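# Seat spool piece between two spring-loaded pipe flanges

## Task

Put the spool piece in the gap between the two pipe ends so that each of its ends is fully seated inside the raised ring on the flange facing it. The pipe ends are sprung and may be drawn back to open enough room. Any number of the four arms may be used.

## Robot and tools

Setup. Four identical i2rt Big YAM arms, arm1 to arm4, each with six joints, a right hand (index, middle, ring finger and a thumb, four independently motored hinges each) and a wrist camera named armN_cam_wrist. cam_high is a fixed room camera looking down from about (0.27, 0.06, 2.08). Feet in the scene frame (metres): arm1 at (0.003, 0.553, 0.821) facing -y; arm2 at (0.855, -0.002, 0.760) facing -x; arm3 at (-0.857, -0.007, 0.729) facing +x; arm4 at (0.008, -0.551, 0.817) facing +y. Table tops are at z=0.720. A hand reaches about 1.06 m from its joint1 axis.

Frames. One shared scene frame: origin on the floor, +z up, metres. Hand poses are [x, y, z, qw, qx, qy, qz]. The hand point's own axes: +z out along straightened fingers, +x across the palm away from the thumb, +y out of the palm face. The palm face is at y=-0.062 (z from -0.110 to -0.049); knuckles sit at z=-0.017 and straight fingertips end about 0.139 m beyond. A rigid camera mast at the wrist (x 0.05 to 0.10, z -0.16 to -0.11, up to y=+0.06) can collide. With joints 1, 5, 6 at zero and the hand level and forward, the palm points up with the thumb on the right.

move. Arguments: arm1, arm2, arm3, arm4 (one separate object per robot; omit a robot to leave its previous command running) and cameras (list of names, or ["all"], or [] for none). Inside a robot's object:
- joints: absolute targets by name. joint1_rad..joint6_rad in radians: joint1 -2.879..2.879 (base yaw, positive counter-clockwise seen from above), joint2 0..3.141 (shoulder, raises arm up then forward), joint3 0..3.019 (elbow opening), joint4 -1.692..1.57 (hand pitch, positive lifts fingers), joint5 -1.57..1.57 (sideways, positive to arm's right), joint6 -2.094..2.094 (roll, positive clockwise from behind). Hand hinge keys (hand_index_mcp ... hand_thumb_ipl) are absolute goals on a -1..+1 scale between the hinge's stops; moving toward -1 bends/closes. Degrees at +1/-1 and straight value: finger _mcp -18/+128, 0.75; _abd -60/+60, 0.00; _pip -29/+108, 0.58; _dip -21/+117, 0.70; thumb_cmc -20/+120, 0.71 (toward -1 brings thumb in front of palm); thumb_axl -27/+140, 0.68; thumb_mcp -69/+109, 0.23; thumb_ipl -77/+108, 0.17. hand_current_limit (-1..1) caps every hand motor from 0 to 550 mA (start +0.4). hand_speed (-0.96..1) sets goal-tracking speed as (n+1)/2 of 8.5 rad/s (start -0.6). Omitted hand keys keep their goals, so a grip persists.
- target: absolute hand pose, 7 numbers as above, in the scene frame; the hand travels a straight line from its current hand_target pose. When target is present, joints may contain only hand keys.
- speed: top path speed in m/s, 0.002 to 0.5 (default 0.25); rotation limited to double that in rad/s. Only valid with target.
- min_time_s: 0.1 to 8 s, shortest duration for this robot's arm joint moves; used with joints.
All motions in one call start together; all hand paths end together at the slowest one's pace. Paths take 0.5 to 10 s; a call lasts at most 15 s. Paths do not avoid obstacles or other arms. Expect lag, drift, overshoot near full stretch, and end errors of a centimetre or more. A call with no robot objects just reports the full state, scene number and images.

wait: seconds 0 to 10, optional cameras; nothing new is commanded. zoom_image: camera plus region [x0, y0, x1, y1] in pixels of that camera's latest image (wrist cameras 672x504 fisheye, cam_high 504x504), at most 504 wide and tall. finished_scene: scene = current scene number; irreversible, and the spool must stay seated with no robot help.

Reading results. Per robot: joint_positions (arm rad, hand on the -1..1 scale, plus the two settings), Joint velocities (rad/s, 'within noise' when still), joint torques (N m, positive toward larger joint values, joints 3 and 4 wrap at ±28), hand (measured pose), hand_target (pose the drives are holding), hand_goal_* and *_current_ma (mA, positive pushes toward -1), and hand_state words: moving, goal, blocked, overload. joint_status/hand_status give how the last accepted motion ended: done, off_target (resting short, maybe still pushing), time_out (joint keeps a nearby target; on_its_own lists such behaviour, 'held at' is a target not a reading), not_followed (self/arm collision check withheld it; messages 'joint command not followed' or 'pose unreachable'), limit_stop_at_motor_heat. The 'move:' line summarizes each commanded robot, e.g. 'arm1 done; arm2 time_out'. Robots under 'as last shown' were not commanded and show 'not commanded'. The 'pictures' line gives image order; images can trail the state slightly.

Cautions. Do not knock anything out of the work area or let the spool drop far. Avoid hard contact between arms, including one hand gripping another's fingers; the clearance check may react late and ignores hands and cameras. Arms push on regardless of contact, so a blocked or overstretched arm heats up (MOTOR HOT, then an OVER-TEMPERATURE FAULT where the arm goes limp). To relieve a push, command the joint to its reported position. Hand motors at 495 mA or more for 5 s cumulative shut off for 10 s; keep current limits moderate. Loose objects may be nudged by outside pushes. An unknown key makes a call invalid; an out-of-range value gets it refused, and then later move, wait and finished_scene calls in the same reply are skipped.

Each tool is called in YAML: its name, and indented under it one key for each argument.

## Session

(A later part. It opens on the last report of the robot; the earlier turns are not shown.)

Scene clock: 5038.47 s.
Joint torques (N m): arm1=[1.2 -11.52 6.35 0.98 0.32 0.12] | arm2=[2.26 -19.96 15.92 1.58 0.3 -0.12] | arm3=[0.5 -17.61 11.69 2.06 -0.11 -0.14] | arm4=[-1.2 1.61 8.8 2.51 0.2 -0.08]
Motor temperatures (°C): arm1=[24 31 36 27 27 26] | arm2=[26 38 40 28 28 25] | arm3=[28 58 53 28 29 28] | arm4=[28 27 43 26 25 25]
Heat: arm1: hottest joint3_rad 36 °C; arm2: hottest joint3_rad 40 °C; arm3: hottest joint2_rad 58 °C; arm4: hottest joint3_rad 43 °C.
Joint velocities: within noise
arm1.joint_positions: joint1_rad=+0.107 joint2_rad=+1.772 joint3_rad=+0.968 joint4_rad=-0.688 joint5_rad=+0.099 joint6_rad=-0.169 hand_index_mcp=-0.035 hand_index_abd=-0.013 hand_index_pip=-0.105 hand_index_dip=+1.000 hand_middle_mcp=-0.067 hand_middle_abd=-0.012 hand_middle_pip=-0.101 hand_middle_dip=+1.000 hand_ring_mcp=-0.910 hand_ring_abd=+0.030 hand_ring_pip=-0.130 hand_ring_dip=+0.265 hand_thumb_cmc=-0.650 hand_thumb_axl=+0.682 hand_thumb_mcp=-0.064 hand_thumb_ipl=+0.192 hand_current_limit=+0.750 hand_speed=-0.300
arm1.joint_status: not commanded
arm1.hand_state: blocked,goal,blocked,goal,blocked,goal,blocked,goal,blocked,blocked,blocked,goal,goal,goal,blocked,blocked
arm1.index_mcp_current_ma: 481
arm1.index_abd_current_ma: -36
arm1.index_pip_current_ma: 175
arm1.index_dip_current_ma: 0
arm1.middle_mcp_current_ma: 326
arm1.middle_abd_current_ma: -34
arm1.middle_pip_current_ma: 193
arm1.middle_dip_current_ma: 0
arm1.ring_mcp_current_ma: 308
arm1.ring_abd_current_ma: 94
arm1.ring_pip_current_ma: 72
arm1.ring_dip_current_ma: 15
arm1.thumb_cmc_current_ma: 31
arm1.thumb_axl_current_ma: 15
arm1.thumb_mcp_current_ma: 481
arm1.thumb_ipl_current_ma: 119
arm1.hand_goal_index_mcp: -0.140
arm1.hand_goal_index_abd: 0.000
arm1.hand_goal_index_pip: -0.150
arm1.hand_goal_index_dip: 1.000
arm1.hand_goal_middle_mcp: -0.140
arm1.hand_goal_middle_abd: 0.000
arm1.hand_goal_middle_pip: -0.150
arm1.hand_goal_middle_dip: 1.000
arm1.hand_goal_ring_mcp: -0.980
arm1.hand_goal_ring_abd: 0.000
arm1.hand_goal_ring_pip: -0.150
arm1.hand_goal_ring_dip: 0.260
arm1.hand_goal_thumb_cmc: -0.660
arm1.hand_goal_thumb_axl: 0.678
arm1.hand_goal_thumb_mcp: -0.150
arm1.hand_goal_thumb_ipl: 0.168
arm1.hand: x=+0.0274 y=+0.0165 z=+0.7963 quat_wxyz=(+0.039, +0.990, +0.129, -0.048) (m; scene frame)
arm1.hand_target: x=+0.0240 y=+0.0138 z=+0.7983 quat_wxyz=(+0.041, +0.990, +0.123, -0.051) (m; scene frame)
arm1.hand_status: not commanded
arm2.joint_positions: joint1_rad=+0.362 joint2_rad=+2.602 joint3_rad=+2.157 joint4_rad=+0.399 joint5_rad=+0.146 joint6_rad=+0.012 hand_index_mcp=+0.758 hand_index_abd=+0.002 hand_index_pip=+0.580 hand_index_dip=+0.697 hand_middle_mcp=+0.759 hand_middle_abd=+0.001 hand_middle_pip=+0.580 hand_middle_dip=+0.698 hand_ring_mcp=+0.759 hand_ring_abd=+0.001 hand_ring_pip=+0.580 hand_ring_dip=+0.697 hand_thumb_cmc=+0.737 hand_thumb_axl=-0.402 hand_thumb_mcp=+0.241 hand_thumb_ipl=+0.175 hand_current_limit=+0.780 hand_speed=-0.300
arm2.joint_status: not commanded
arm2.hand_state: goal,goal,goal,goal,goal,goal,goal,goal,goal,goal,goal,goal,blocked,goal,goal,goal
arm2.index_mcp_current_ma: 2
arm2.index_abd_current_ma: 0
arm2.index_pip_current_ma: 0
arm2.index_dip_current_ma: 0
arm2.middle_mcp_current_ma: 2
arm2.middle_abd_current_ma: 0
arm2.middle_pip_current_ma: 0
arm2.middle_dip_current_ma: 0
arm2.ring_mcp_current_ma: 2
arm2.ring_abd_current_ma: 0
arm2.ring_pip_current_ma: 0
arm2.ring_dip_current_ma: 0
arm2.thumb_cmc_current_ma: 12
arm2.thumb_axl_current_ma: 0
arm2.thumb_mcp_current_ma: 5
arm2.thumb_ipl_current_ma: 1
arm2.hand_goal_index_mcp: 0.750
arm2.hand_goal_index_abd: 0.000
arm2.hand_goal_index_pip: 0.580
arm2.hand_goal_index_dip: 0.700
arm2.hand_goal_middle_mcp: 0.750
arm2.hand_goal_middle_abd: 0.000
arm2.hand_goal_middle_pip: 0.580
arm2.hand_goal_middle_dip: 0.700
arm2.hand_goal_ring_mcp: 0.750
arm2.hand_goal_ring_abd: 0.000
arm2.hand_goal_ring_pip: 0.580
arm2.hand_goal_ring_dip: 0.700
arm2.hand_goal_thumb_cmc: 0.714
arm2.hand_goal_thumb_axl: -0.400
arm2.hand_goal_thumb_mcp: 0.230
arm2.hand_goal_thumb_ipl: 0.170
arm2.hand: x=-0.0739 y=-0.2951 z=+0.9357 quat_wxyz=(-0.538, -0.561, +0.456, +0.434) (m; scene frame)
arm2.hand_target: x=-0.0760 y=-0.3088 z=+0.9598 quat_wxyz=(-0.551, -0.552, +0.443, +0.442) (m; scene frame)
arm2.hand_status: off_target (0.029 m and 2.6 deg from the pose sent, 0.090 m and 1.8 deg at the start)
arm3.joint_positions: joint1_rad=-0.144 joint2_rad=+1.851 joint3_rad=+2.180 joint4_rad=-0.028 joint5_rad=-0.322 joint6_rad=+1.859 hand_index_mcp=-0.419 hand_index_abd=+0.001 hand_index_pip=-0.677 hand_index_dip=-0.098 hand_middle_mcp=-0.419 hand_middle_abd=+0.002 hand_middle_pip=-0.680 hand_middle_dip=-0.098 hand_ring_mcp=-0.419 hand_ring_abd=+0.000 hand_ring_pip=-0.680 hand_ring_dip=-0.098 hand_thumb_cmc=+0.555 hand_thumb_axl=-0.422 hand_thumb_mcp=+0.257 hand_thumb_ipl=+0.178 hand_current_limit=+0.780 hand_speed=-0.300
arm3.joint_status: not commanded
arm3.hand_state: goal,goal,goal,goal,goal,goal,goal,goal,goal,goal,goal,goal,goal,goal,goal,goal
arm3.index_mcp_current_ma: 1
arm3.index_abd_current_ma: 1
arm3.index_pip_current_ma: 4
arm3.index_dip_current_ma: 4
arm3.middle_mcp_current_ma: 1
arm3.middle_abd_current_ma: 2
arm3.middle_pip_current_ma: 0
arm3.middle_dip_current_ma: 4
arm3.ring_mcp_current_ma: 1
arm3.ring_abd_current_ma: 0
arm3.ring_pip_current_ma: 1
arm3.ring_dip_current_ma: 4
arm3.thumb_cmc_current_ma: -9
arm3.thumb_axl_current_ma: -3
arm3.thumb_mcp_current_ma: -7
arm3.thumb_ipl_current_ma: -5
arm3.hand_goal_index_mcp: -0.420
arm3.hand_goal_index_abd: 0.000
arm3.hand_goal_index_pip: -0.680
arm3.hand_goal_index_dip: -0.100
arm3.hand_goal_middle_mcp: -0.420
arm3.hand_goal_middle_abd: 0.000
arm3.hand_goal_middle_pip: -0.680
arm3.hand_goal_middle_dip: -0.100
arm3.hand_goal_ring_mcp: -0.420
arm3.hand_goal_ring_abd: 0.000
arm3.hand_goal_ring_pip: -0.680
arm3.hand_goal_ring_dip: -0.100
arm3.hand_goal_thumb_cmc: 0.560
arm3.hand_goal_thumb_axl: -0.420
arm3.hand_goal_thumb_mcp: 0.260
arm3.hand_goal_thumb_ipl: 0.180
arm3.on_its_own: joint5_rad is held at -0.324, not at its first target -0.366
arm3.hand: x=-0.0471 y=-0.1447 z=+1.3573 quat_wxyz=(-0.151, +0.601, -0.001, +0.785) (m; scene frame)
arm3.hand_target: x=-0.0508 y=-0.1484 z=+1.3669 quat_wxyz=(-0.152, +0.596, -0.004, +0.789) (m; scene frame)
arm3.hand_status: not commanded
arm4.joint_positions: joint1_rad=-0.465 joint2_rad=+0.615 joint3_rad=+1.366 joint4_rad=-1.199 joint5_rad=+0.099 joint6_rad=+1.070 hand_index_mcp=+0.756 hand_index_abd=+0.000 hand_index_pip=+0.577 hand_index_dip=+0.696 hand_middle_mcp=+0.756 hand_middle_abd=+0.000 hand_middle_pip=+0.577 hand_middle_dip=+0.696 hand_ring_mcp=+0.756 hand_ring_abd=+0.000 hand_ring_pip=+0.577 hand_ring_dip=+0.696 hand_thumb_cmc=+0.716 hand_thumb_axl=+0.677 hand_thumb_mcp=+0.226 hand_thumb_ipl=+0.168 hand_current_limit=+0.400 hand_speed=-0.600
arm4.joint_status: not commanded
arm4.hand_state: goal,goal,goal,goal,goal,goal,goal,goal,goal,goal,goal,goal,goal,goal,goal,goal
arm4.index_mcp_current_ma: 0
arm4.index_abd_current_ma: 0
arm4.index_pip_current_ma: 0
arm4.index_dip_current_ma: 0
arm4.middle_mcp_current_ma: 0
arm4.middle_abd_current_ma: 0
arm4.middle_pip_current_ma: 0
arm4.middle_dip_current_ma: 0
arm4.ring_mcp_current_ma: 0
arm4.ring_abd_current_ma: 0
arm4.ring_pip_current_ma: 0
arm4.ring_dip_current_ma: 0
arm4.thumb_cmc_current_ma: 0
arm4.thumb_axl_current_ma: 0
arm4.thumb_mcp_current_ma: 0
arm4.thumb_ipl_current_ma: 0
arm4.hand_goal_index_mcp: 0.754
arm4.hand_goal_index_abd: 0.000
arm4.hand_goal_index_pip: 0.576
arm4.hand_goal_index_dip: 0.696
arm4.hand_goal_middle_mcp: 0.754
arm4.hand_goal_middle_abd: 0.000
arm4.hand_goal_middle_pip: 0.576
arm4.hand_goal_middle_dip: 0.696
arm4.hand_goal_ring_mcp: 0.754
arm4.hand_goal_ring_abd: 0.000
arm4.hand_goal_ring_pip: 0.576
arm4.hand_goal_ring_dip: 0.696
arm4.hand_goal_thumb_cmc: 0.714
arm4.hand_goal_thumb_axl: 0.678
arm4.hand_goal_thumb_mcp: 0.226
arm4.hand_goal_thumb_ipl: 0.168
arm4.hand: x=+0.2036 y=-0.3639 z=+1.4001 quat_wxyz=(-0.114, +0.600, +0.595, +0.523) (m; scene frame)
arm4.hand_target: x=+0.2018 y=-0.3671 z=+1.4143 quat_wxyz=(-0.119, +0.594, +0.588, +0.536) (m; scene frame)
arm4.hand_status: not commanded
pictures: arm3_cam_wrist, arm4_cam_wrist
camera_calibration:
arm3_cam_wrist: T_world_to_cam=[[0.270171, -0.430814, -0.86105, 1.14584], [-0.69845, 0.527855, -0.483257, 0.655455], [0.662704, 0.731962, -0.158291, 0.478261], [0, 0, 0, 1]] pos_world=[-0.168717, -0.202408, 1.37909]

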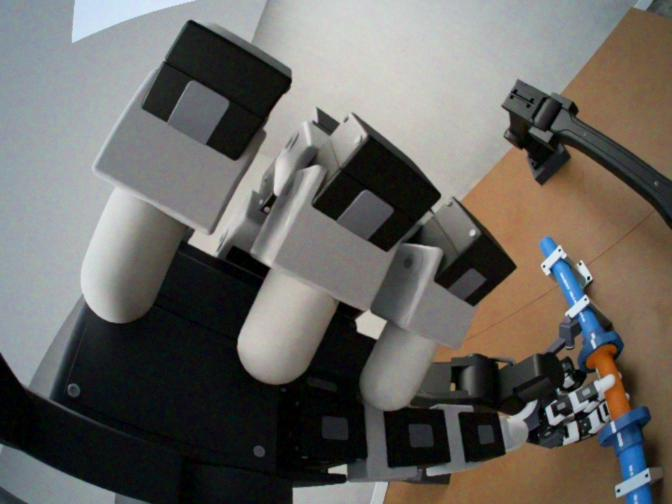

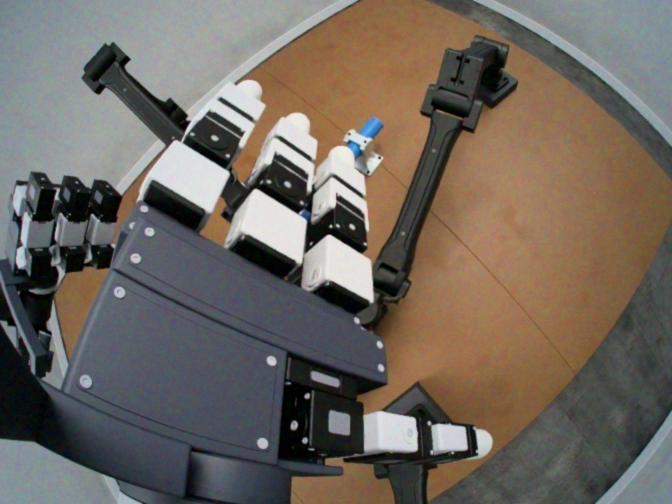

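move:
  arm1: {"joints": {"hand_index_mcp": -0.07, "hand_middle_mcp": -0.09, "hand_thumb_mcp": -0.09}}
  cameras: ["arm1_cam_wrist", "cam_high"]

zoom_image:
  camera: "cam_high"
  region: [180, 190, 280, 310]

Scene clock: 5089.87 s.
Joint torques (N m): arm1=[1.2 -11.52 6.37 0.96 0.32 0.12] | arm2=[1.67 -20.13 15.84 1.51 0.25 -0.12] | arm3=[0.38 -17.61 11.69 2.03 -0.1 -0.13] | arm4=[-0.97 1.96 8.87 2.44 0.23 -0.09]
Motor temperatures (°C): arm1=[24 31 36 27 27 26] | arm2=[26 40 41 28 27 25] | arm3=[28 56 53 28 28 28] | arm4=[28 27 43 26 25 25]
Heat: arm1: hottest joint3_rad 36 °C; arm2: hottest joint3_rad 41 °C; arm3: hottest joint2_rad 56 °C; arm4: hottest joint3_rad 43 °C.
move: arm1 off_target
Joint velocities: within noise
arm1.joint_positions: joint1_rad=+0.107 joint2_rad=+1.772 joint3_rad=+0.968 joint4_rad=-0.688 joint5_rad=+0.099 joint6_rad=-0.169 hand_index_mcp=-0.025 hand_index_abd=-0.013 hand_index_pip=-0.115 hand_index_dip=+1.000 hand_middle_mcp=-0.056 hand_middle_abd=-0.012 hand_middle_pip=-0.108 hand_middle_dip=+1.000 hand_ring_mcp=-0.910 hand_ring_abd=+0.030 hand_ring_pip=-0.130 hand_ring_dip=+0.265 hand_thumb_cmc=-0.650 hand_thumb_axl=+0.682 hand_thumb_mcp=-0.059 hand_thumb_ipl=+0.188 hand_current_limit=+0.750 hand_speed=-0.300
arm1.joint_status: hand_index_mcp off_target (ended at -0.025, target -0.070); hand_middle_mcp off_target (ended at -0.056, target -0.090); hand_thumb_mcp off_target (ended at -0.059, target -0.090)
arm1.hand_state: blocked,goal,blocked,goal,blocked,goal,blocked,goal,blocked,blocked,blocked,goal,goal,goal,blocked,goal
arm1.index_mcp_current_ma: 186
arm1.index_abd_current_ma: -36
arm1.index_pip_current_ma: 133
arm1.index_dip_current_ma: 0
arm1.middle_mcp_current_ma: 136
arm1.middle_abd_current_ma: -34
arm1.middle_pip_current_ma: 162
arm1.middle_dip_current_ma: 0
arm1.ring_mcp_current_ma: 308
arm1.ring_abd_current_ma: 94
arm1.ring_pip_current_ma: 72
arm1.ring_dip_current_ma: 15
arm1.thumb_cmc_current_ma: 31
arm1.thumb_axl_current_ma: 15
arm1.thumb_mcp_current_ma: 155
arm1.thumb_ipl_current_ma: 96
arm1.hand_goal_index_mcp: -0.070
arm1.hand_goal_index_abd: 0.000
arm1.hand_goal_index_pip: -0.150
arm1.hand_goal_index_dip: 1.000
arm1.hand_goal_middle_mcp: -0.090
arm1.hand_goal_middle_abd: 0.000
arm1.hand_goal_middle_pip: -0.150
arm1.hand_goal_middle_dip: 1.000
arm1.hand_goal_ring_mcp: -0.980
arm1.hand_goal_ring_abd: 0.000
arm1.hand_goal_ring_pip: -0.150
arm1.hand_goal_ring_dip: 0.260
arm1.hand_goal_thumb_cmc: -0.660
arm1.hand_goal_thumb_axl: 0.678
arm1.hand_goal_thumb_mcp: -0.090
arm1.hand_goal_thumb_ipl: 0.168
arm1.hand: x=+0.0274 y=+0.0165 z=+0.7963 quat_wxyz=(+0.039, +0.990, +0.129, -0.048) (m; scene frame)
arm1.hand_target: x=+0.0240 y=+0.0138 z=+0.7983 quat_wxyz=(+0.041, +0.990, +0.123, -0.051) (m; scene frame)
arm1.hand_status: not commanded
arm2, arm3, arm4: as last shown
arm3.on_its_own: joint5_rad is held at -0.324, not at its first target -0.366
pictures: arm1_cam_wrist, cam_high
camera_calibration:
arm1_cam_wrist: T_world_to_cam=[[-0.583308, -0.808215, 0.0808729, -0.000861366], [-0.486865, 0.427596, 0.761659, -0.652843], [-0.650165, 0.404907, -0.642911, 0.646064], [0, 0, 0, 1]] pos_world=[0.1017, 0.0168606, 0.912675]

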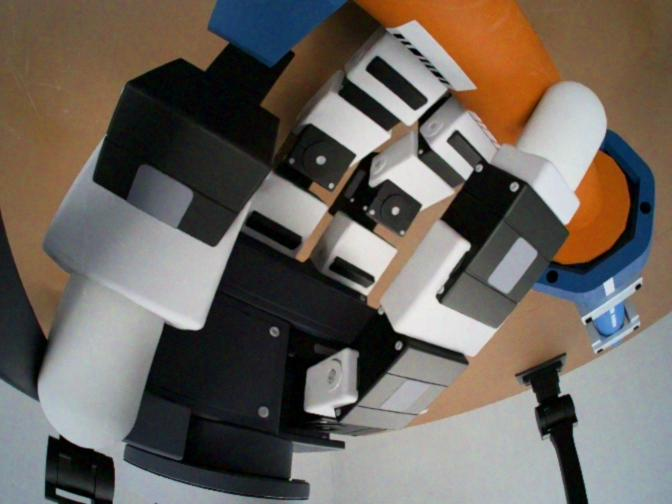

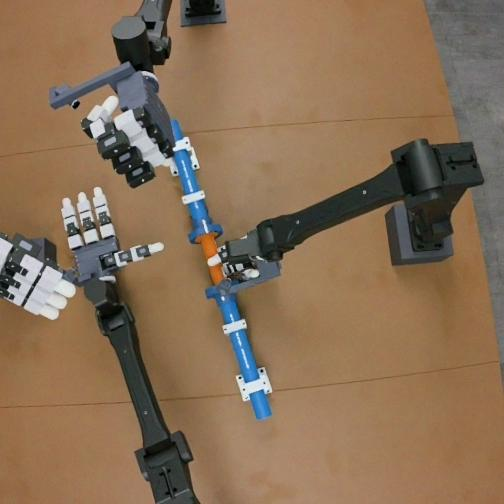

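Scaled by 4.200 from the camera's 504x504 image, which has a finer 720x720 frame.

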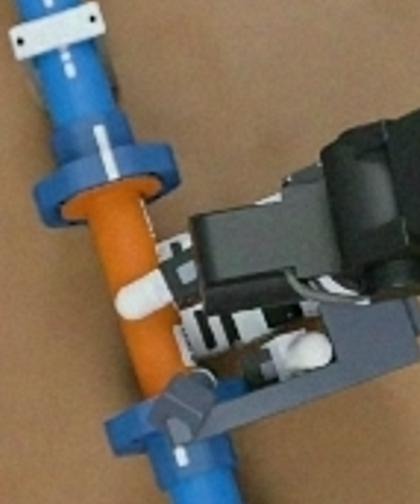

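move:
  arm1: {"joints": {"hand_index_mcp": -0.03, "hand_middle_mcp": -0.06, "hand_index_pip": -0.12, "hand_middle_pip": -0.12, "hand_thumb_mcp": -0.055}}

move:
  arm1: {"joints": {"hand_index_mcp": -0.0, "hand_middle_mcp": -0.03, "hand_index_pip": -0.10, "hand_middle_pip": -0.10, "hand_thumb_mcp": 0.03}}
  cameras: ["arm1_cam_wrist", "cam_high"]

zoom_image:
  camera: "cam_high"
  region: [180, 190, 280, 310]

Scene clock: 5109.10 s.
Joint torques (N m): arm1=[1.26 -11.52 6.37 0.96 0.14 0.12] | arm2=[2.02 -20.07 15.94 1.39 0.27 -0.11] | arm3=[0.38 -17.49 11.7 1.99 -0.11 -0.12] | arm4=[-1.03 1.85 8.69 2.54 0.21 -0.09]
Motor temperatures (°C): arm1=[24 31 36 27 27 26] | arm2=[26 40 41 28 27 25] | arm3=[28 55 53 28 28 28] | arm4=[28 27 43 26 25 25]
Heat: arm1: hottest joint3_rad 36 °C; arm2: hottest joint3_rad 41 °C; arm3: hottest joint2_rad 55 °C; arm4: hottest joint3_rad 43 °C.
move: arm1 done
Joint velocities: within noise
arm1.joint_positions: joint1_rad=+0.107 joint2_rad=+1.772 joint3_rad=+0.968 joint4_rad=-0.688 joint5_rad=+0.104 joint6_rad=-0.169 hand_index_mcp=-0.015 hand_index_abd=-0.008 hand_index_pip=-0.112 hand_index_dip=+1.000 hand_middle_mcp=-0.046 hand_middle_abd=-0.006 hand_middle_pip=-0.109 hand_middle_dip=+1.000 hand_ring_mcp=-0.910 hand_ring_abd=+0.030 hand_ring_pip=-0.130 hand_ring_dip=+0.265 hand_thumb_cmc=-0.657 hand_thumb_axl=+0.681 hand_thumb_mcp=-0.053 hand_thumb_ipl=+0.173 hand_current_limit=+0.750 hand_speed=-0.300
arm1.joint_status: all done
arm1.hand_state: goal,goal,goal,goal,goal,goal,goal,goal,blocked,blocked,blocked,goal,goal,goal,goal,goal
arm1.index_mcp_current_ma: 54
arm1.index_abd_current_ma: -20
arm1.index_pip_current_ma: 25
arm1.index_dip_current_ma: 0
arm1.middle_mcp_current_ma: 49
arm1.middle_abd_current_ma: -16
arm1.middle_pip_current_ma: 38
arm1.middle_dip_current_ma: 0
arm1.ring_mcp_current_ma: 308
arm1.ring_abd_current_ma: 94
arm1.ring_pip_current_ma: 72
arm1.ring_dip_current_ma: 15
arm1.thumb_cmc_current_ma: 9
arm1.thumb_axl_current_ma: 9
arm1.thumb_mcp_current_ma: 3
arm1.thumb_ipl_current_ma: 20
arm1.hand_goal_index_mcp: -0.030
arm1.hand_goal_index_abd: 0.000
arm1.hand_goal_index_pip: -0.120
arm1.hand_goal_index_dip: 1.000
arm1.hand_goal_middle_mcp: -0.060
arm1.hand_goal_middle_abd: 0.000
arm1.hand_goal_middle_pip: -0.120
arm1.hand_goal_middle_dip: 1.000
arm1.hand_goal_ring_mcp: -0.980
arm1.hand_goal_ring_abd: 0.000
arm1.hand_goal_ring_pip: -0.150
arm1.hand_goal_ring_dip: 0.260
arm1.hand_goal_thumb_cmc: -0.660
arm1.hand_goal_thumb_axl: 0.678
arm1.hand_goal_thumb_mcp: -0.054
arm1.hand_goal_thumb_ipl: 0.168
arm1.hand: x=+0.0267 y=+0.0164 z=+0.7964 quat_wxyz=(+0.039, +0.990, +0.129, -0.050) (m; scene frame)
arm1.hand_target: x=+0.0240 y=+0.0138 z=+0.7983 quat_wxyz=(+0.041, +0.990, +0.123, -0.051) (m; scene frame)
arm1.hand_status: not commanded
arm2, arm3, arm4: as last shown
arm3.on_its_own: joint5_rad is held at -0.324, not at its first target -0.366
pictures: none

Scene clock: 5109.60 s.
Joint torques (N m): arm1=[1.38 -11.52 6.37 0.96 0.09 0.12] | arm2=[1.85 -19.96 15.99 1.5 0.26 -0.11] | arm3=[0.62 -17.79 11.67 2.04 -0.12 -0.14] | arm4=[-1.38 1.55 8.8 2.59 0.25 -0.11]
Motor temperatures (°C): arm1=[24 31 36 27 27 26] | arm2=[26 40 41 28 27 25] | arm3=[28 55 53 28 28 28] | arm4=[28 27 43 26 25 25]
Heat: arm1: hottest joint3_rad 36 °C; arm2: hottest joint3_rad 41 °C; arm3: hottest joint2_rad 55 °C; arm4: hottest joint3_rad 43 °C.
move: arm1 done
Joint velocities: within noise
arm1.joint_positions: joint1_rad=+0.107 joint2_rad=+1.772 joint3_rad=+0.968 joint4_rad=-0.688 joint5_rad=+0.105 joint6_rad=-0.169 hand_index_mcp=+0.007 hand_index_abd=-0.004 hand_index_pip=-0.100 hand_index_dip=+1.000 hand_middle_mcp=-0.024 hand_middle_abd=-0.003 hand_middle_pip=-0.100 hand_middle_dip=+1.000 hand_ring_mcp=-0.910 hand_ring_abd=+0.030 hand_ring_pip=-0.130 hand_ring_dip=+0.265 hand_thumb_cmc=-0.658 hand_thumb_axl=+0.680 hand_thumb_mcp=+0.019 hand_thumb_ipl=+0.169 hand_current_limit=+0.750 hand_speed=-0.300
arm1.joint_status: all done
arm1.hand_state: goal,goal,goal,goal,goal,goal,goal,goal,blocked,blocked,blocked,goal,goal,goal,goal,goal
arm1.index_mcp_current_ma: 22
arm1.index_abd_current_ma: -10
arm1.index_pip_current_ma: 0
arm1.index_dip_current_ma: 0
arm1.middle_mcp_current_ma: 21
arm1.middle_abd_current_ma: -8
arm1.middle_pip_current_ma: 1
arm1.middle_dip_current_ma: 0
arm1.ring_mcp_current_ma: 308
arm1.ring_abd_current_ma: 94
arm1.ring_pip_current_ma: 72
arm1.ring_dip_current_ma: 15
arm1.thumb_cmc_current_ma: 4
arm1.thumb_axl_current_ma: 7
arm1.thumb_mcp_current_ma: -49
arm1.thumb_ipl_current_ma: 3
arm1.hand_goal_index_mcp: 0.000
arm1.hand_goal_index_abd: 0.000
arm1.hand_goal_index_pip: -0.100
arm1.hand_goal_index_dip: 1.000
arm1.hand_goal_middle_mcp: -0.030
arm1.hand_goal_middle_abd: 0.000
arm1.hand_goal_middle_pip: -0.100
arm1.hand_goal_middle_dip: 1.000
arm1.hand_goal_ring_mcp: -0.980
arm1.hand_goal_ring_abd: 0.000
arm1.hand_goal_ring_pip: -0.150
arm1.hand_goal_ring_dip: 0.260
arm1.hand_goal_thumb_cmc: -0.660
arm1.hand_goal_thumb_axl: 0.678
arm1.hand_goal_thumb_mcp: 0.030
arm1.hand_goal_thumb_ipl: 0.168
arm1.hand: x=+0.0265 y=+0.0164 z=+0.7964 quat_wxyz=(+0.039, +0.990, +0.129, -0.050) (m; scene frame)
arm1.hand_target: x=+0.0240 y=+0.0138 z=+0.7983 quat_wxyz=(+0.041, +0.990, +0.123, -0.051) (m; scene frame)
arm1.hand_status: not commanded
arm2, arm3, arm4: as last shown
arm3.on_its_own: joint5_rad is held at -0.324, not at its first target -0.366
pictures: arm1_cam_wrist, cam_high
camera_calibration:
arm1_cam_wrist: T_world_to_cam=[[-0.583528, -0.8077, 0.0843552, -0.00426988], [-0.482478, 0.428362, 0.764017, -0.655413], [-0.653231, 0.405125, -0.639658, 0.64312], [0, 0, 0, 1]] pos_world=[0.101392, 0.0167613, 0.912484]

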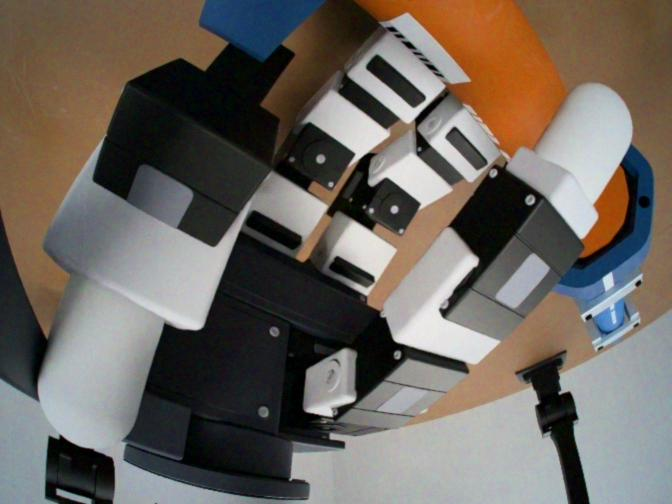

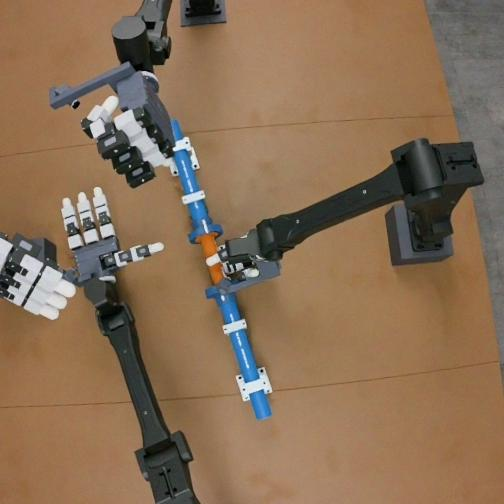

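Scaled by 4.200 from the camera's 504x504 image, which has a finer 720x720 frame.

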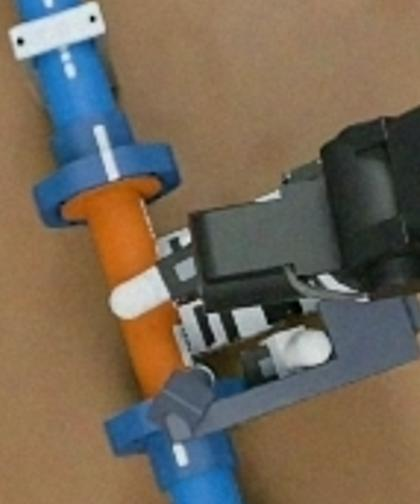

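move:
  arm1: {"joints": {"hand_index_mcp": 0.12, "hand_middle_mcp": 0.10, "hand_thumb_mcp": 0.3}}
  cameras: ["arm1_cam_wrist", "cam_high", "arm3_cam_wrist"]

zoom_image:
  camera: "cam_high"
  region: [180, 190, 280, 310]

zoom_image:
  camera: "arm3_cam_wrist"
  region: [550, 300, 672, 490]

Scene clock: 5124.37 s.
Joint torques (N m): arm1=[1.26 -11.52 6.37 0.96 0.08 0.12] | arm2=[1.67 -20.31 15.98 1.51 0.29 -0.13] | arm3=[0.73 -17.61 11.66 2.07 -0.1 -0.13] | arm4=[-0.85 1.38 8.81 2.55 0.23 -0.11]
Motor temperatures (°C): arm1=[24 31 36 27 27 26] | arm2=[26 41 42 28 27 25] | arm3=[28 55 53 28 28 28] | arm4=[28 27 43 26 25 25]
Heat: arm1: hottest joint3_rad 36 °C; arm2: hottest joint3_rad 42 °C; arm3: hottest joint2_rad 55 °C; arm4: hottest joint3_rad 43 °C.
move: arm1 done
Joint velocities: within noise
arm1.joint_positions: joint1_rad=+0.107 joint2_rad=+1.772 joint3_rad=+0.968 joint4_rad=-0.688 joint5_rad=+0.105 joint6_rad=-0.169 hand_index_mcp=+0.126 hand_index_abd=-0.004 hand_index_pip=-0.100 hand_index_dip=+1.000 hand_middle_mcp=+0.106 hand_middle_abd=-0.003 hand_middle_pip=-0.099 hand_middle_dip=+1.000 hand_ring_mcp=-0.910 hand_ring_abd=+0.030 hand_ring_pip=-0.130 hand_ring_dip=+0.265 hand_thumb_cmc=-0.658 hand_thumb_axl=+0.680 hand_thumb_mcp=+0.289 hand_thumb_ipl=+0.169 hand_current_limit=+0.750 hand_speed=-0.300
arm1.joint_status: all done
arm1.hand_state: goal,goal,goal,goal,goal,goal,goal,goal,blocked,blocked,blocked,goal,goal,goal,goal,goal
arm1.index_mcp_current_ma: 19
arm1.index_abd_current_ma: -10
arm1.index_pip_current_ma: 1
arm1.index_dip_current_ma: 0
arm1.middle_mcp_current_ma: 18
arm1.middle_abd_current_ma: -8
arm1.middle_pip_current_ma: 1
arm1.middle_dip_current_ma: 0
arm1.ring_mcp_current_ma: 308
arm1.ring_abd_current_ma: 94
arm1.ring_pip_current_ma: 72
arm1.ring_dip_current_ma: 15
arm1.thumb_cmc_current_ma: 4
arm1.thumb_axl_current_ma: 7
arm1.thumb_mcp_current_ma: -50
arm1.thumb_ipl_current_ma: 2
arm1.hand_goal_index_mcp: 0.120
arm1.hand_goal_index_abd: 0.000
arm1.hand_goal_index_pip: -0.100
arm1.hand_goal_index_dip: 1.000
arm1.hand_goal_middle_mcp: 0.100
arm1.hand_goal_middle_abd: 0.000
arm1.hand_goal_middle_pip: -0.100
arm1.hand_goal_middle_dip: 1.000
arm1.hand_goal_ring_mcp: -0.980
arm1.hand_goal_ring_abd: 0.000
arm1.hand_goal_ring_pip: -0.150
arm1.hand_goal_ring_dip: 0.260
arm1.hand_goal_thumb_cmc: -0.660
arm1.hand_goal_thumb_axl: 0.678
arm1.hand_goal_thumb_mcp: 0.300
arm1.hand_goal_thumb_ipl: 0.168
arm1.hand: x=+0.0265 y=+0.0164 z=+0.7964 quat_wxyz=(+0.039, +0.990, +0.129, -0.050) (m; scene frame)
arm1.hand_target: x=+0.0240 y=+0.0138 z=+0.7983 quat_wxyz=(+0.041, +0.990, +0.123, -0.051) (m; scene frame)
arm1.hand_status: not commanded
arm2, arm3, arm4: as last shown
arm3.on_its_own: joint5_rad is held at -0.324, not at its first target -0.366
pictures: arm1_cam_wrist, arm3_cam_wrist, cam_high
camera_calibration:
arm1_cam_wrist: T_world_to_cam=[[-0.583528, -0.8077, 0.0843552, -0.00426988], [-0.482478, 0.428362, 0.764017, -0.655413], [-0.653231, 0.405125, -0.639658, 0.64312], [0, 0, 0, 1]] pos_world=[0.101392, 0.0167613, 0.912484]
arm3_cam_wrist: T_world_to_cam=[[0.270171, -0.430814, -0.86105, 1.14584], [-0.69845, 0.527855, -0.483257, 0.655455], [0.662704, 0.731962, -0.158291, 0.478261], [0, 0, 0, 1]] pos_world=[-0.168717, -0.202408, 1.37909]

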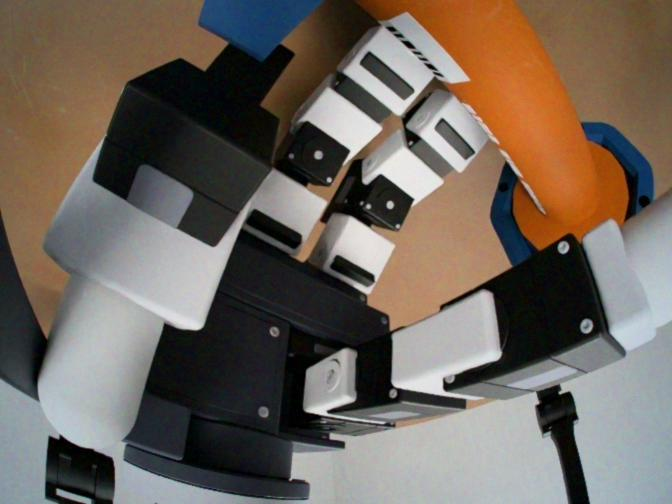

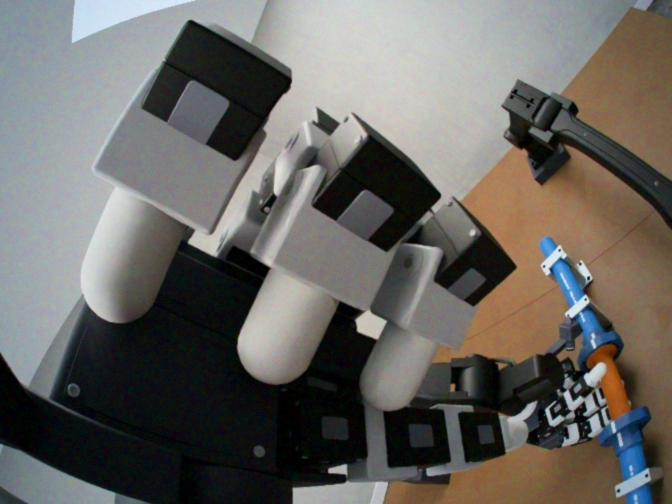

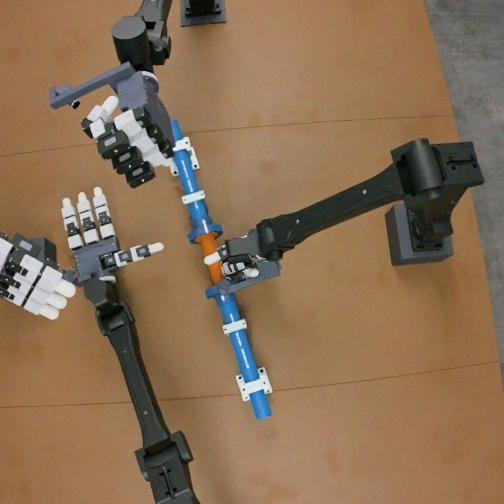

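Scaled by 4.200 from the camera's 504x504 image, which has a finer 720x720 frame.

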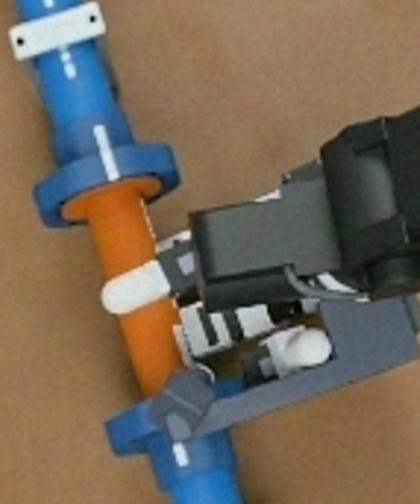

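Scaled by 2.653 from the camera's 672x504 image, which has a finer 960x720 frame.

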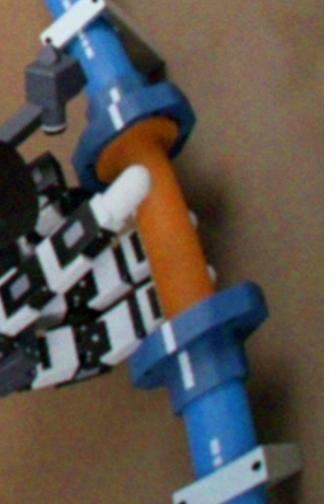

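move:
  arm1: {"target": [0.015, 0.068, 0.806, 0.041, 0.990, 0.123, -0.051], "speed": 0.08}
  cameras: ["arm1_cam_wrist", "cam_high"]

zoom_image:
  camera: "cam_high"
  region: [180, 190, 280, 310]

Scene clock: 5135.13 s.
Joint torques (N m): arm1=[0.73 -11.69 5.64 1.54 0.04 0] | arm2=[2.08 -19.96 15.99 1.5 0.27 -0.14] | arm3=[0.38 -17.55 11.7 2.04 -0.12 -0.15] | arm4=[-1.03 1.44 8.87 2.47 0.21 -0.09]
Motor temperatures (°C): arm1=[24 31 36 27 27 26] | arm2=[26 41 42 28 27 25] | arm3=[28 55 53 28 28 28] | arm4=[28 27 43 26 25 25]
Heat: arm1: hottest joint3_rad 36 °C; arm2: hottest joint3_rad 42 °C; arm3: hottest joint2_rad 55 °C; arm4: hottest joint3_rad 43 °C.
move: arm1 off_target
Joint velocities: within noise
arm1.joint_positions: joint1_rad=+0.103 joint2_rad=+1.670 joint3_rad=+0.816 joint4_rad=-0.675 joint5_rad=+0.105 joint6_rad=-0.169 hand_index_mcp=+0.127 hand_index_abd=-0.004 hand_index_pip=-0.100 hand_index_dip=+1.000 hand_middle_mcp=+0.105 hand_middle_abd=-0.003 hand_middle_pip=-0.099 hand_middle_dip=+1.000 hand_ring_mcp=-0.910 hand_ring_abd=+0.030 hand_ring_pip=-0.130 hand_ring_dip=+0.265 hand_thumb_cmc=-0.659 hand_thumb_axl=+0.680 hand_thumb_mcp=+0.289 hand_thumb_ipl=+0.169 hand_current_limit=+0.750 hand_speed=-0.300
arm1.joint_status: not commanded
arm1.hand_state: goal,goal,goal,goal,goal,goal,goal,goal,blocked,blocked,blocked,goal,goal,goal,goal,goal
arm1.index_mcp_current_ma: 24
arm1.index_abd_current_ma: -9
arm1.index_pip_current_ma: 1
arm1.index_dip_current_ma: 0
arm1.middle_mcp_current_ma: 17
arm1.middle_abd_current_ma: -8
arm1.middle_pip_current_ma: 2
arm1.middle_dip_current_ma: 0
arm1.ring_mcp_current_ma: 308
arm1.ring_abd_current_ma: 94
arm1.ring_pip_current_ma: 72
arm1.ring_dip_current_ma: 15
arm1.thumb_cmc_current_ma: 4
arm1.thumb_axl_current_ma: 7
arm1.thumb_mcp_current_ma: -50
arm1.thumb_ipl_current_ma: 2
arm1.hand_goal_index_mcp: 0.120
arm1.hand_goal_index_abd: 0.000
arm1.hand_goal_index_pip: -0.100
arm1.hand_goal_index_dip: 1.000
arm1.hand_goal_middle_mcp: 0.100
arm1.hand_goal_middle_abd: 0.000
arm1.hand_goal_middle_pip: -0.100
arm1.hand_goal_middle_dip: 1.000
arm1.hand_goal_ring_mcp: -0.980
arm1.hand_goal_ring_abd: 0.000
arm1.hand_goal_ring_pip: -0.150
arm1.hand_goal_ring_dip: 0.260
arm1.hand_goal_thumb_cmc: -0.660
arm1.hand_goal_thumb_axl: 0.678
arm1.hand_goal_thumb_mcp: 0.300
arm1.hand_goal_thumb_ipl: 0.168
arm1.hand: x=+0.0186 y=+0.0761 z=+0.7922 quat_wxyz=(+0.020, +0.990, +0.127, -0.050) (m; scene frame)
arm1.hand_target: x=+0.0150 y=+0.0682 z=+0.8058 quat_wxyz=(+0.041, +0.990, +0.123, -0.051) (m; scene frame)
arm1.hand_status: off_target (0.016 m and 2.4 deg from the pose sent, 0.054 m and 0.7 deg at the start)
arm2, arm3, arm4: as last shown
arm3.on_its_own: joint5_rad is held at -0.324, not at its first target -0.366
pictures: arm1_cam_wrist, cam_high
camera_calibration:
arm1_cam_wrist: T_world_to_cam=[[-0.586817, -0.807724, 0.0568157, 0.0615978], [-0.477751, 0.402033, 0.781104, -0.693273], [-0.653758, 0.431221, -0.62181, 0.594942], [0, 0, 0, 1]] pos_world=[0.0938827, 0.0719209, 0.90796]

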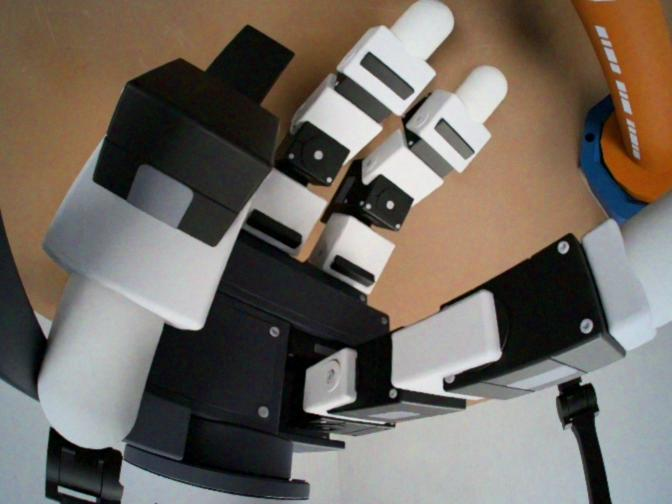

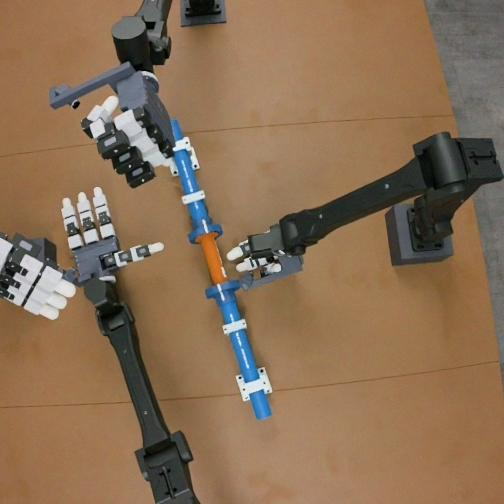

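Scaled by 4.200 from the camera's 504x504 image, which has a finer 720x720 frame.

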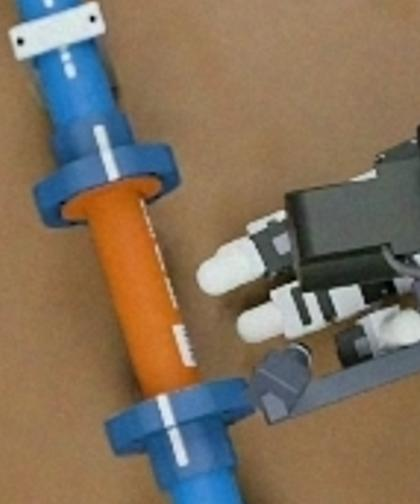

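move:
  arm1: {"target": [0.002, 0.13, 0.90, 0.041, 0.990, 0.123, -0.051], "speed": 0.15}
  cameras: ["arm1_cam_wrist", "cam_high", "arm3_cam_wrist"]

zoom_image:
  camera: "cam_high"
  region: [185, 220, 225, 250]

zoom_image:
  camera: "cam_high"
  region: [200, 275, 245, 310]

zoom_image:
  camera: "arm3_cam_wrist"
  region: [570, 320, 672, 450]

Scene clock: 5143.90 s.
Joint torques (N m): arm1=[0.67 -7.94 7.46 0.5 -0.06 -0.06] | arm2=[1.96 -20.31 15.91 1.52 0.26 -0.14] | arm3=[0.67 -17.49 11.73 2.04 -0.11 -0.14] | arm4=[-1.32 1.67 8.65 2.45 0.21 -0.09]
Motor temperatures (°C): arm1=[24 31 35 27 27 26] | arm2=[26 41 42 28 27 25] | arm3=[28 55 53 28 28 28] | arm4=[28 27 43 26 25 25]
Heat: arm1: hottest joint3_rad 35 °C; arm2: hottest joint3_rad 42 °C; arm3: hottest joint2_rad 55 °C; arm4: hottest joint3_rad 43 °C.
move: arm1 done
Joint velocities: within noise
arm1.joint_positions: joint1_rad=+0.080 joint2_rad=+1.317 joint3_rad=+0.754 joint4_rad=-0.929 joint5_rad=+0.105 joint6_rad=-0.186 hand_index_mcp=+0.127 hand_index_abd=-0.004 hand_index_pip=-0.100 hand_index_dip=+1.000 hand_middle_mcp=+0.105 hand_middle_abd=-0.003 hand_middle_pip=-0.099 hand_middle_dip=+1.000 hand_ring_mcp=-0.910 hand_ring_abd=+0.030 hand_ring_pip=-0.130 hand_ring_dip=+0.265 hand_thumb_cmc=-0.659 hand_thumb_axl=+0.680 hand_thumb_mcp=+0.289 hand_thumb_ipl=+0.169 hand_current_limit=+0.750 hand_speed=-0.300
arm1.joint_status: not commanded
arm1.hand_state: goal,goal,goal,goal,goal,goal,goal,goal,blocked,blocked,blocked,goal,goal,goal,goal,goal
arm1.index_mcp_current_ma: 24
arm1.index_abd_current_ma: -9
arm1.index_pip_current_ma: 1
arm1.index_dip_current_ma: 0
arm1.middle_mcp_current_ma: 17
arm1.middle_abd_current_ma: -8
arm1.middle_pip_current_ma: 2
arm1.middle_dip_current_ma: 0
arm1.ring_mcp_current_ma: 308
arm1.ring_abd_current_ma: 94
arm1.ring_pip_current_ma: 72
arm1.ring_dip_current_ma: 15
arm1.thumb_cmc_current_ma: 4
arm1.thumb_axl_current_ma: 7
arm1.thumb_mcp_current_ma: -49
arm1.thumb_ipl_current_ma: 2
arm1.hand_goal_index_mcp: 0.120
arm1.hand_goal_index_abd: 0.000
arm1.hand_goal_index_pip: -0.100
arm1.hand_goal_index_dip: 1.000
arm1.hand_goal_middle_mcp: 0.100
arm1.hand_goal_middle_abd: 0.000
arm1.hand_goal_middle_pip: -0.100
arm1.hand_goal_middle_dip: 1.000
arm1.hand_goal_ring_mcp: -0.980
arm1.hand_goal_ring_abd: 0.000
arm1.hand_goal_ring_pip: -0.150
arm1.hand_goal_ring_dip: 0.260
arm1.hand_goal_thumb_cmc: -0.660
arm1.hand_goal_thumb_axl: 0.678
arm1.hand_goal_thumb_mcp: 0.300
arm1.hand_goal_thumb_ipl: 0.168
arm1.hand: x=+0.0051 y=+0.1295 z=+0.8931 quat_wxyz=(+0.037, +0.990, +0.124, -0.051) (m; scene frame)
arm1.hand_target: x=+0.0020 y=+0.1299 z=+0.9000 quat_wxyz=(+0.041, +0.990, +0.123, -0.051) (m; scene frame)
arm1.hand_status: done (0.008 m and 0.5 deg from the pose sent, 0.122 m and 2.4 deg at the start)
arm2, arm3, arm4: as last shown
arm3.on_its_own: joint5_rad is held at -0.324, not at its first target -0.366
pictures: arm1_cam_wrist, arm3_cam_wrist, cam_high
camera_calibration:
arm1_cam_wrist: T_world_to_cam=[[-0.591499, -0.801997, 0.083245, 0.0667963], [-0.476639, 0.431062, 0.76616, -0.790382], [-0.650342, 0.413505, -0.637236, 0.641812], [0, 0, 0, 1]] pos_world=[0.0801805, 0.128882, 1.00898]
arm3_cam_wrist: T_world_to_cam=[[0.270171, -0.430814, -0.86105, 1.14584], [-0.69845, 0.527855, -0.483257, 0.655455], [0.662704, 0.731962, -0.158291, 0.478261], [0, 0, 0, 1]] pos_world=[-0.168717, -0.202408, 1.37909]

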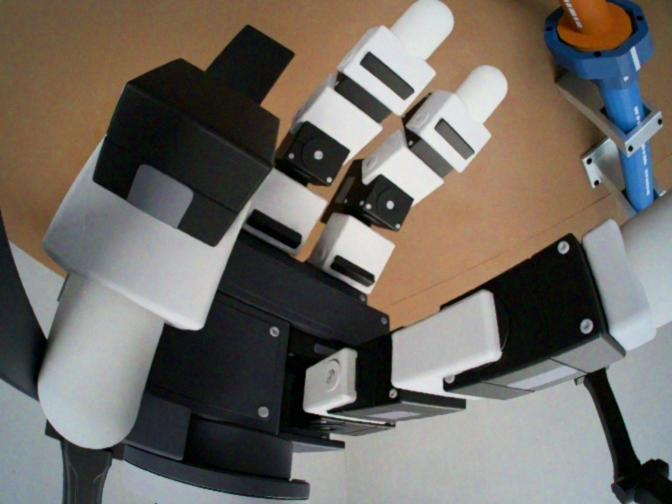

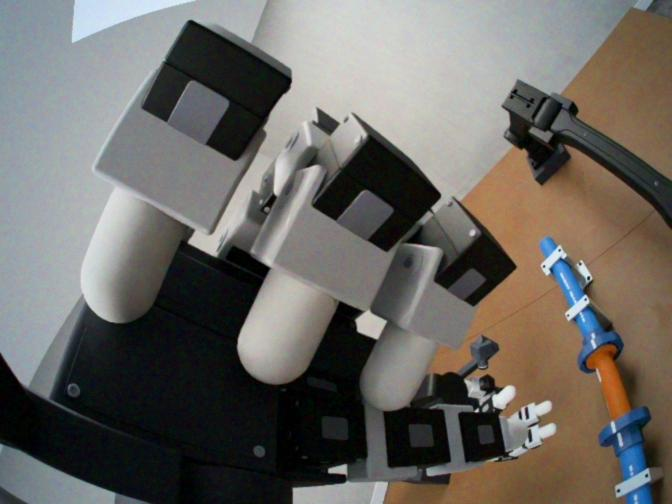

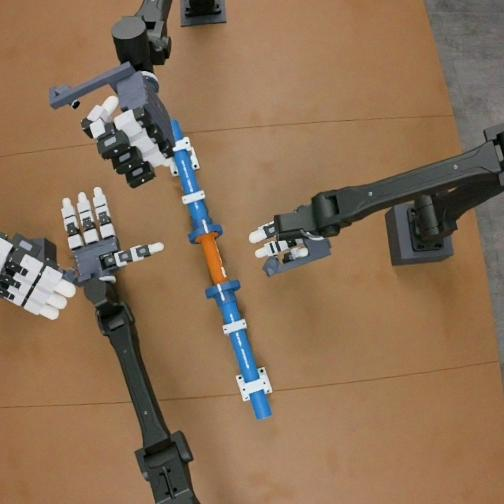

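Scaled by 12.600 from the camera's 504x504 image, which has a finer 720x720 frame.

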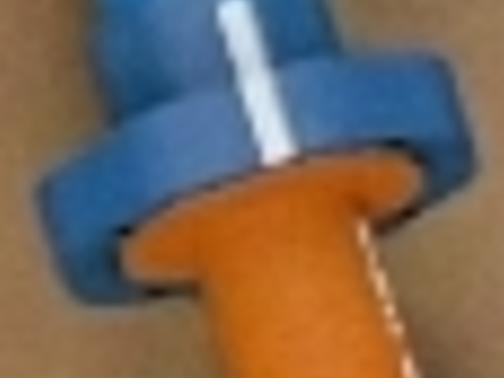

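Scaled by 11.200 from the camera's 504x504 image, which has a finer 720x720 frame.

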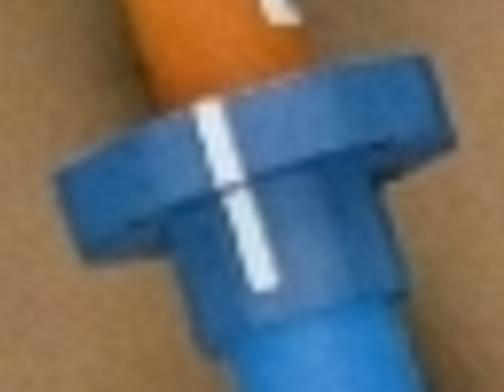

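Scaled by 3.877 from the camera's 672x504 image, which has a finer 960x720 frame.

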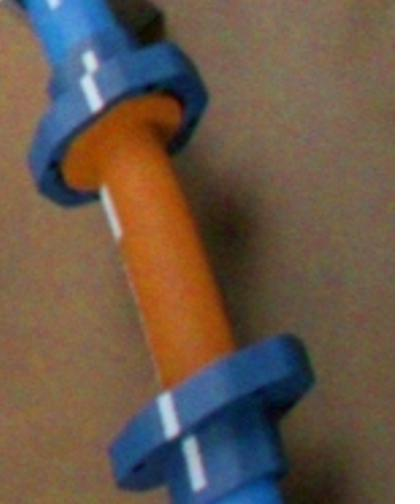

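zoom_image:
  camera: "arm1_cam_wrist"
  region: [530, 0, 672, 110]

zoom_image:
  camera: "arm3_cam_wrist"
  region: [575, 325, 630, 380]

Scaled by 3.549 from the camera's 672x504 image, which has a finer 960x720 frame.

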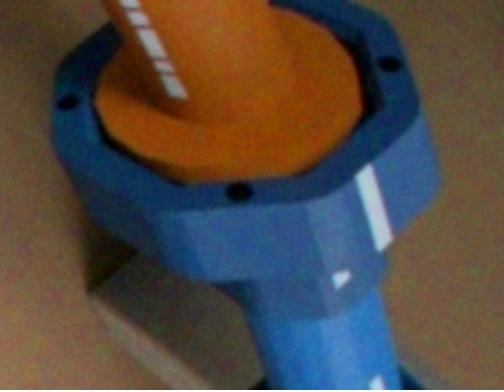

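Scaled by 9.164 from the camera's 672x504 image, which has a finer 960x720 frame.

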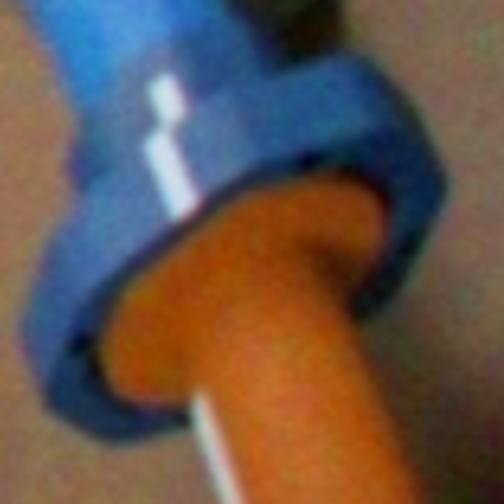

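finished_scene:
  scene: 1

The scene is finished: the task was done.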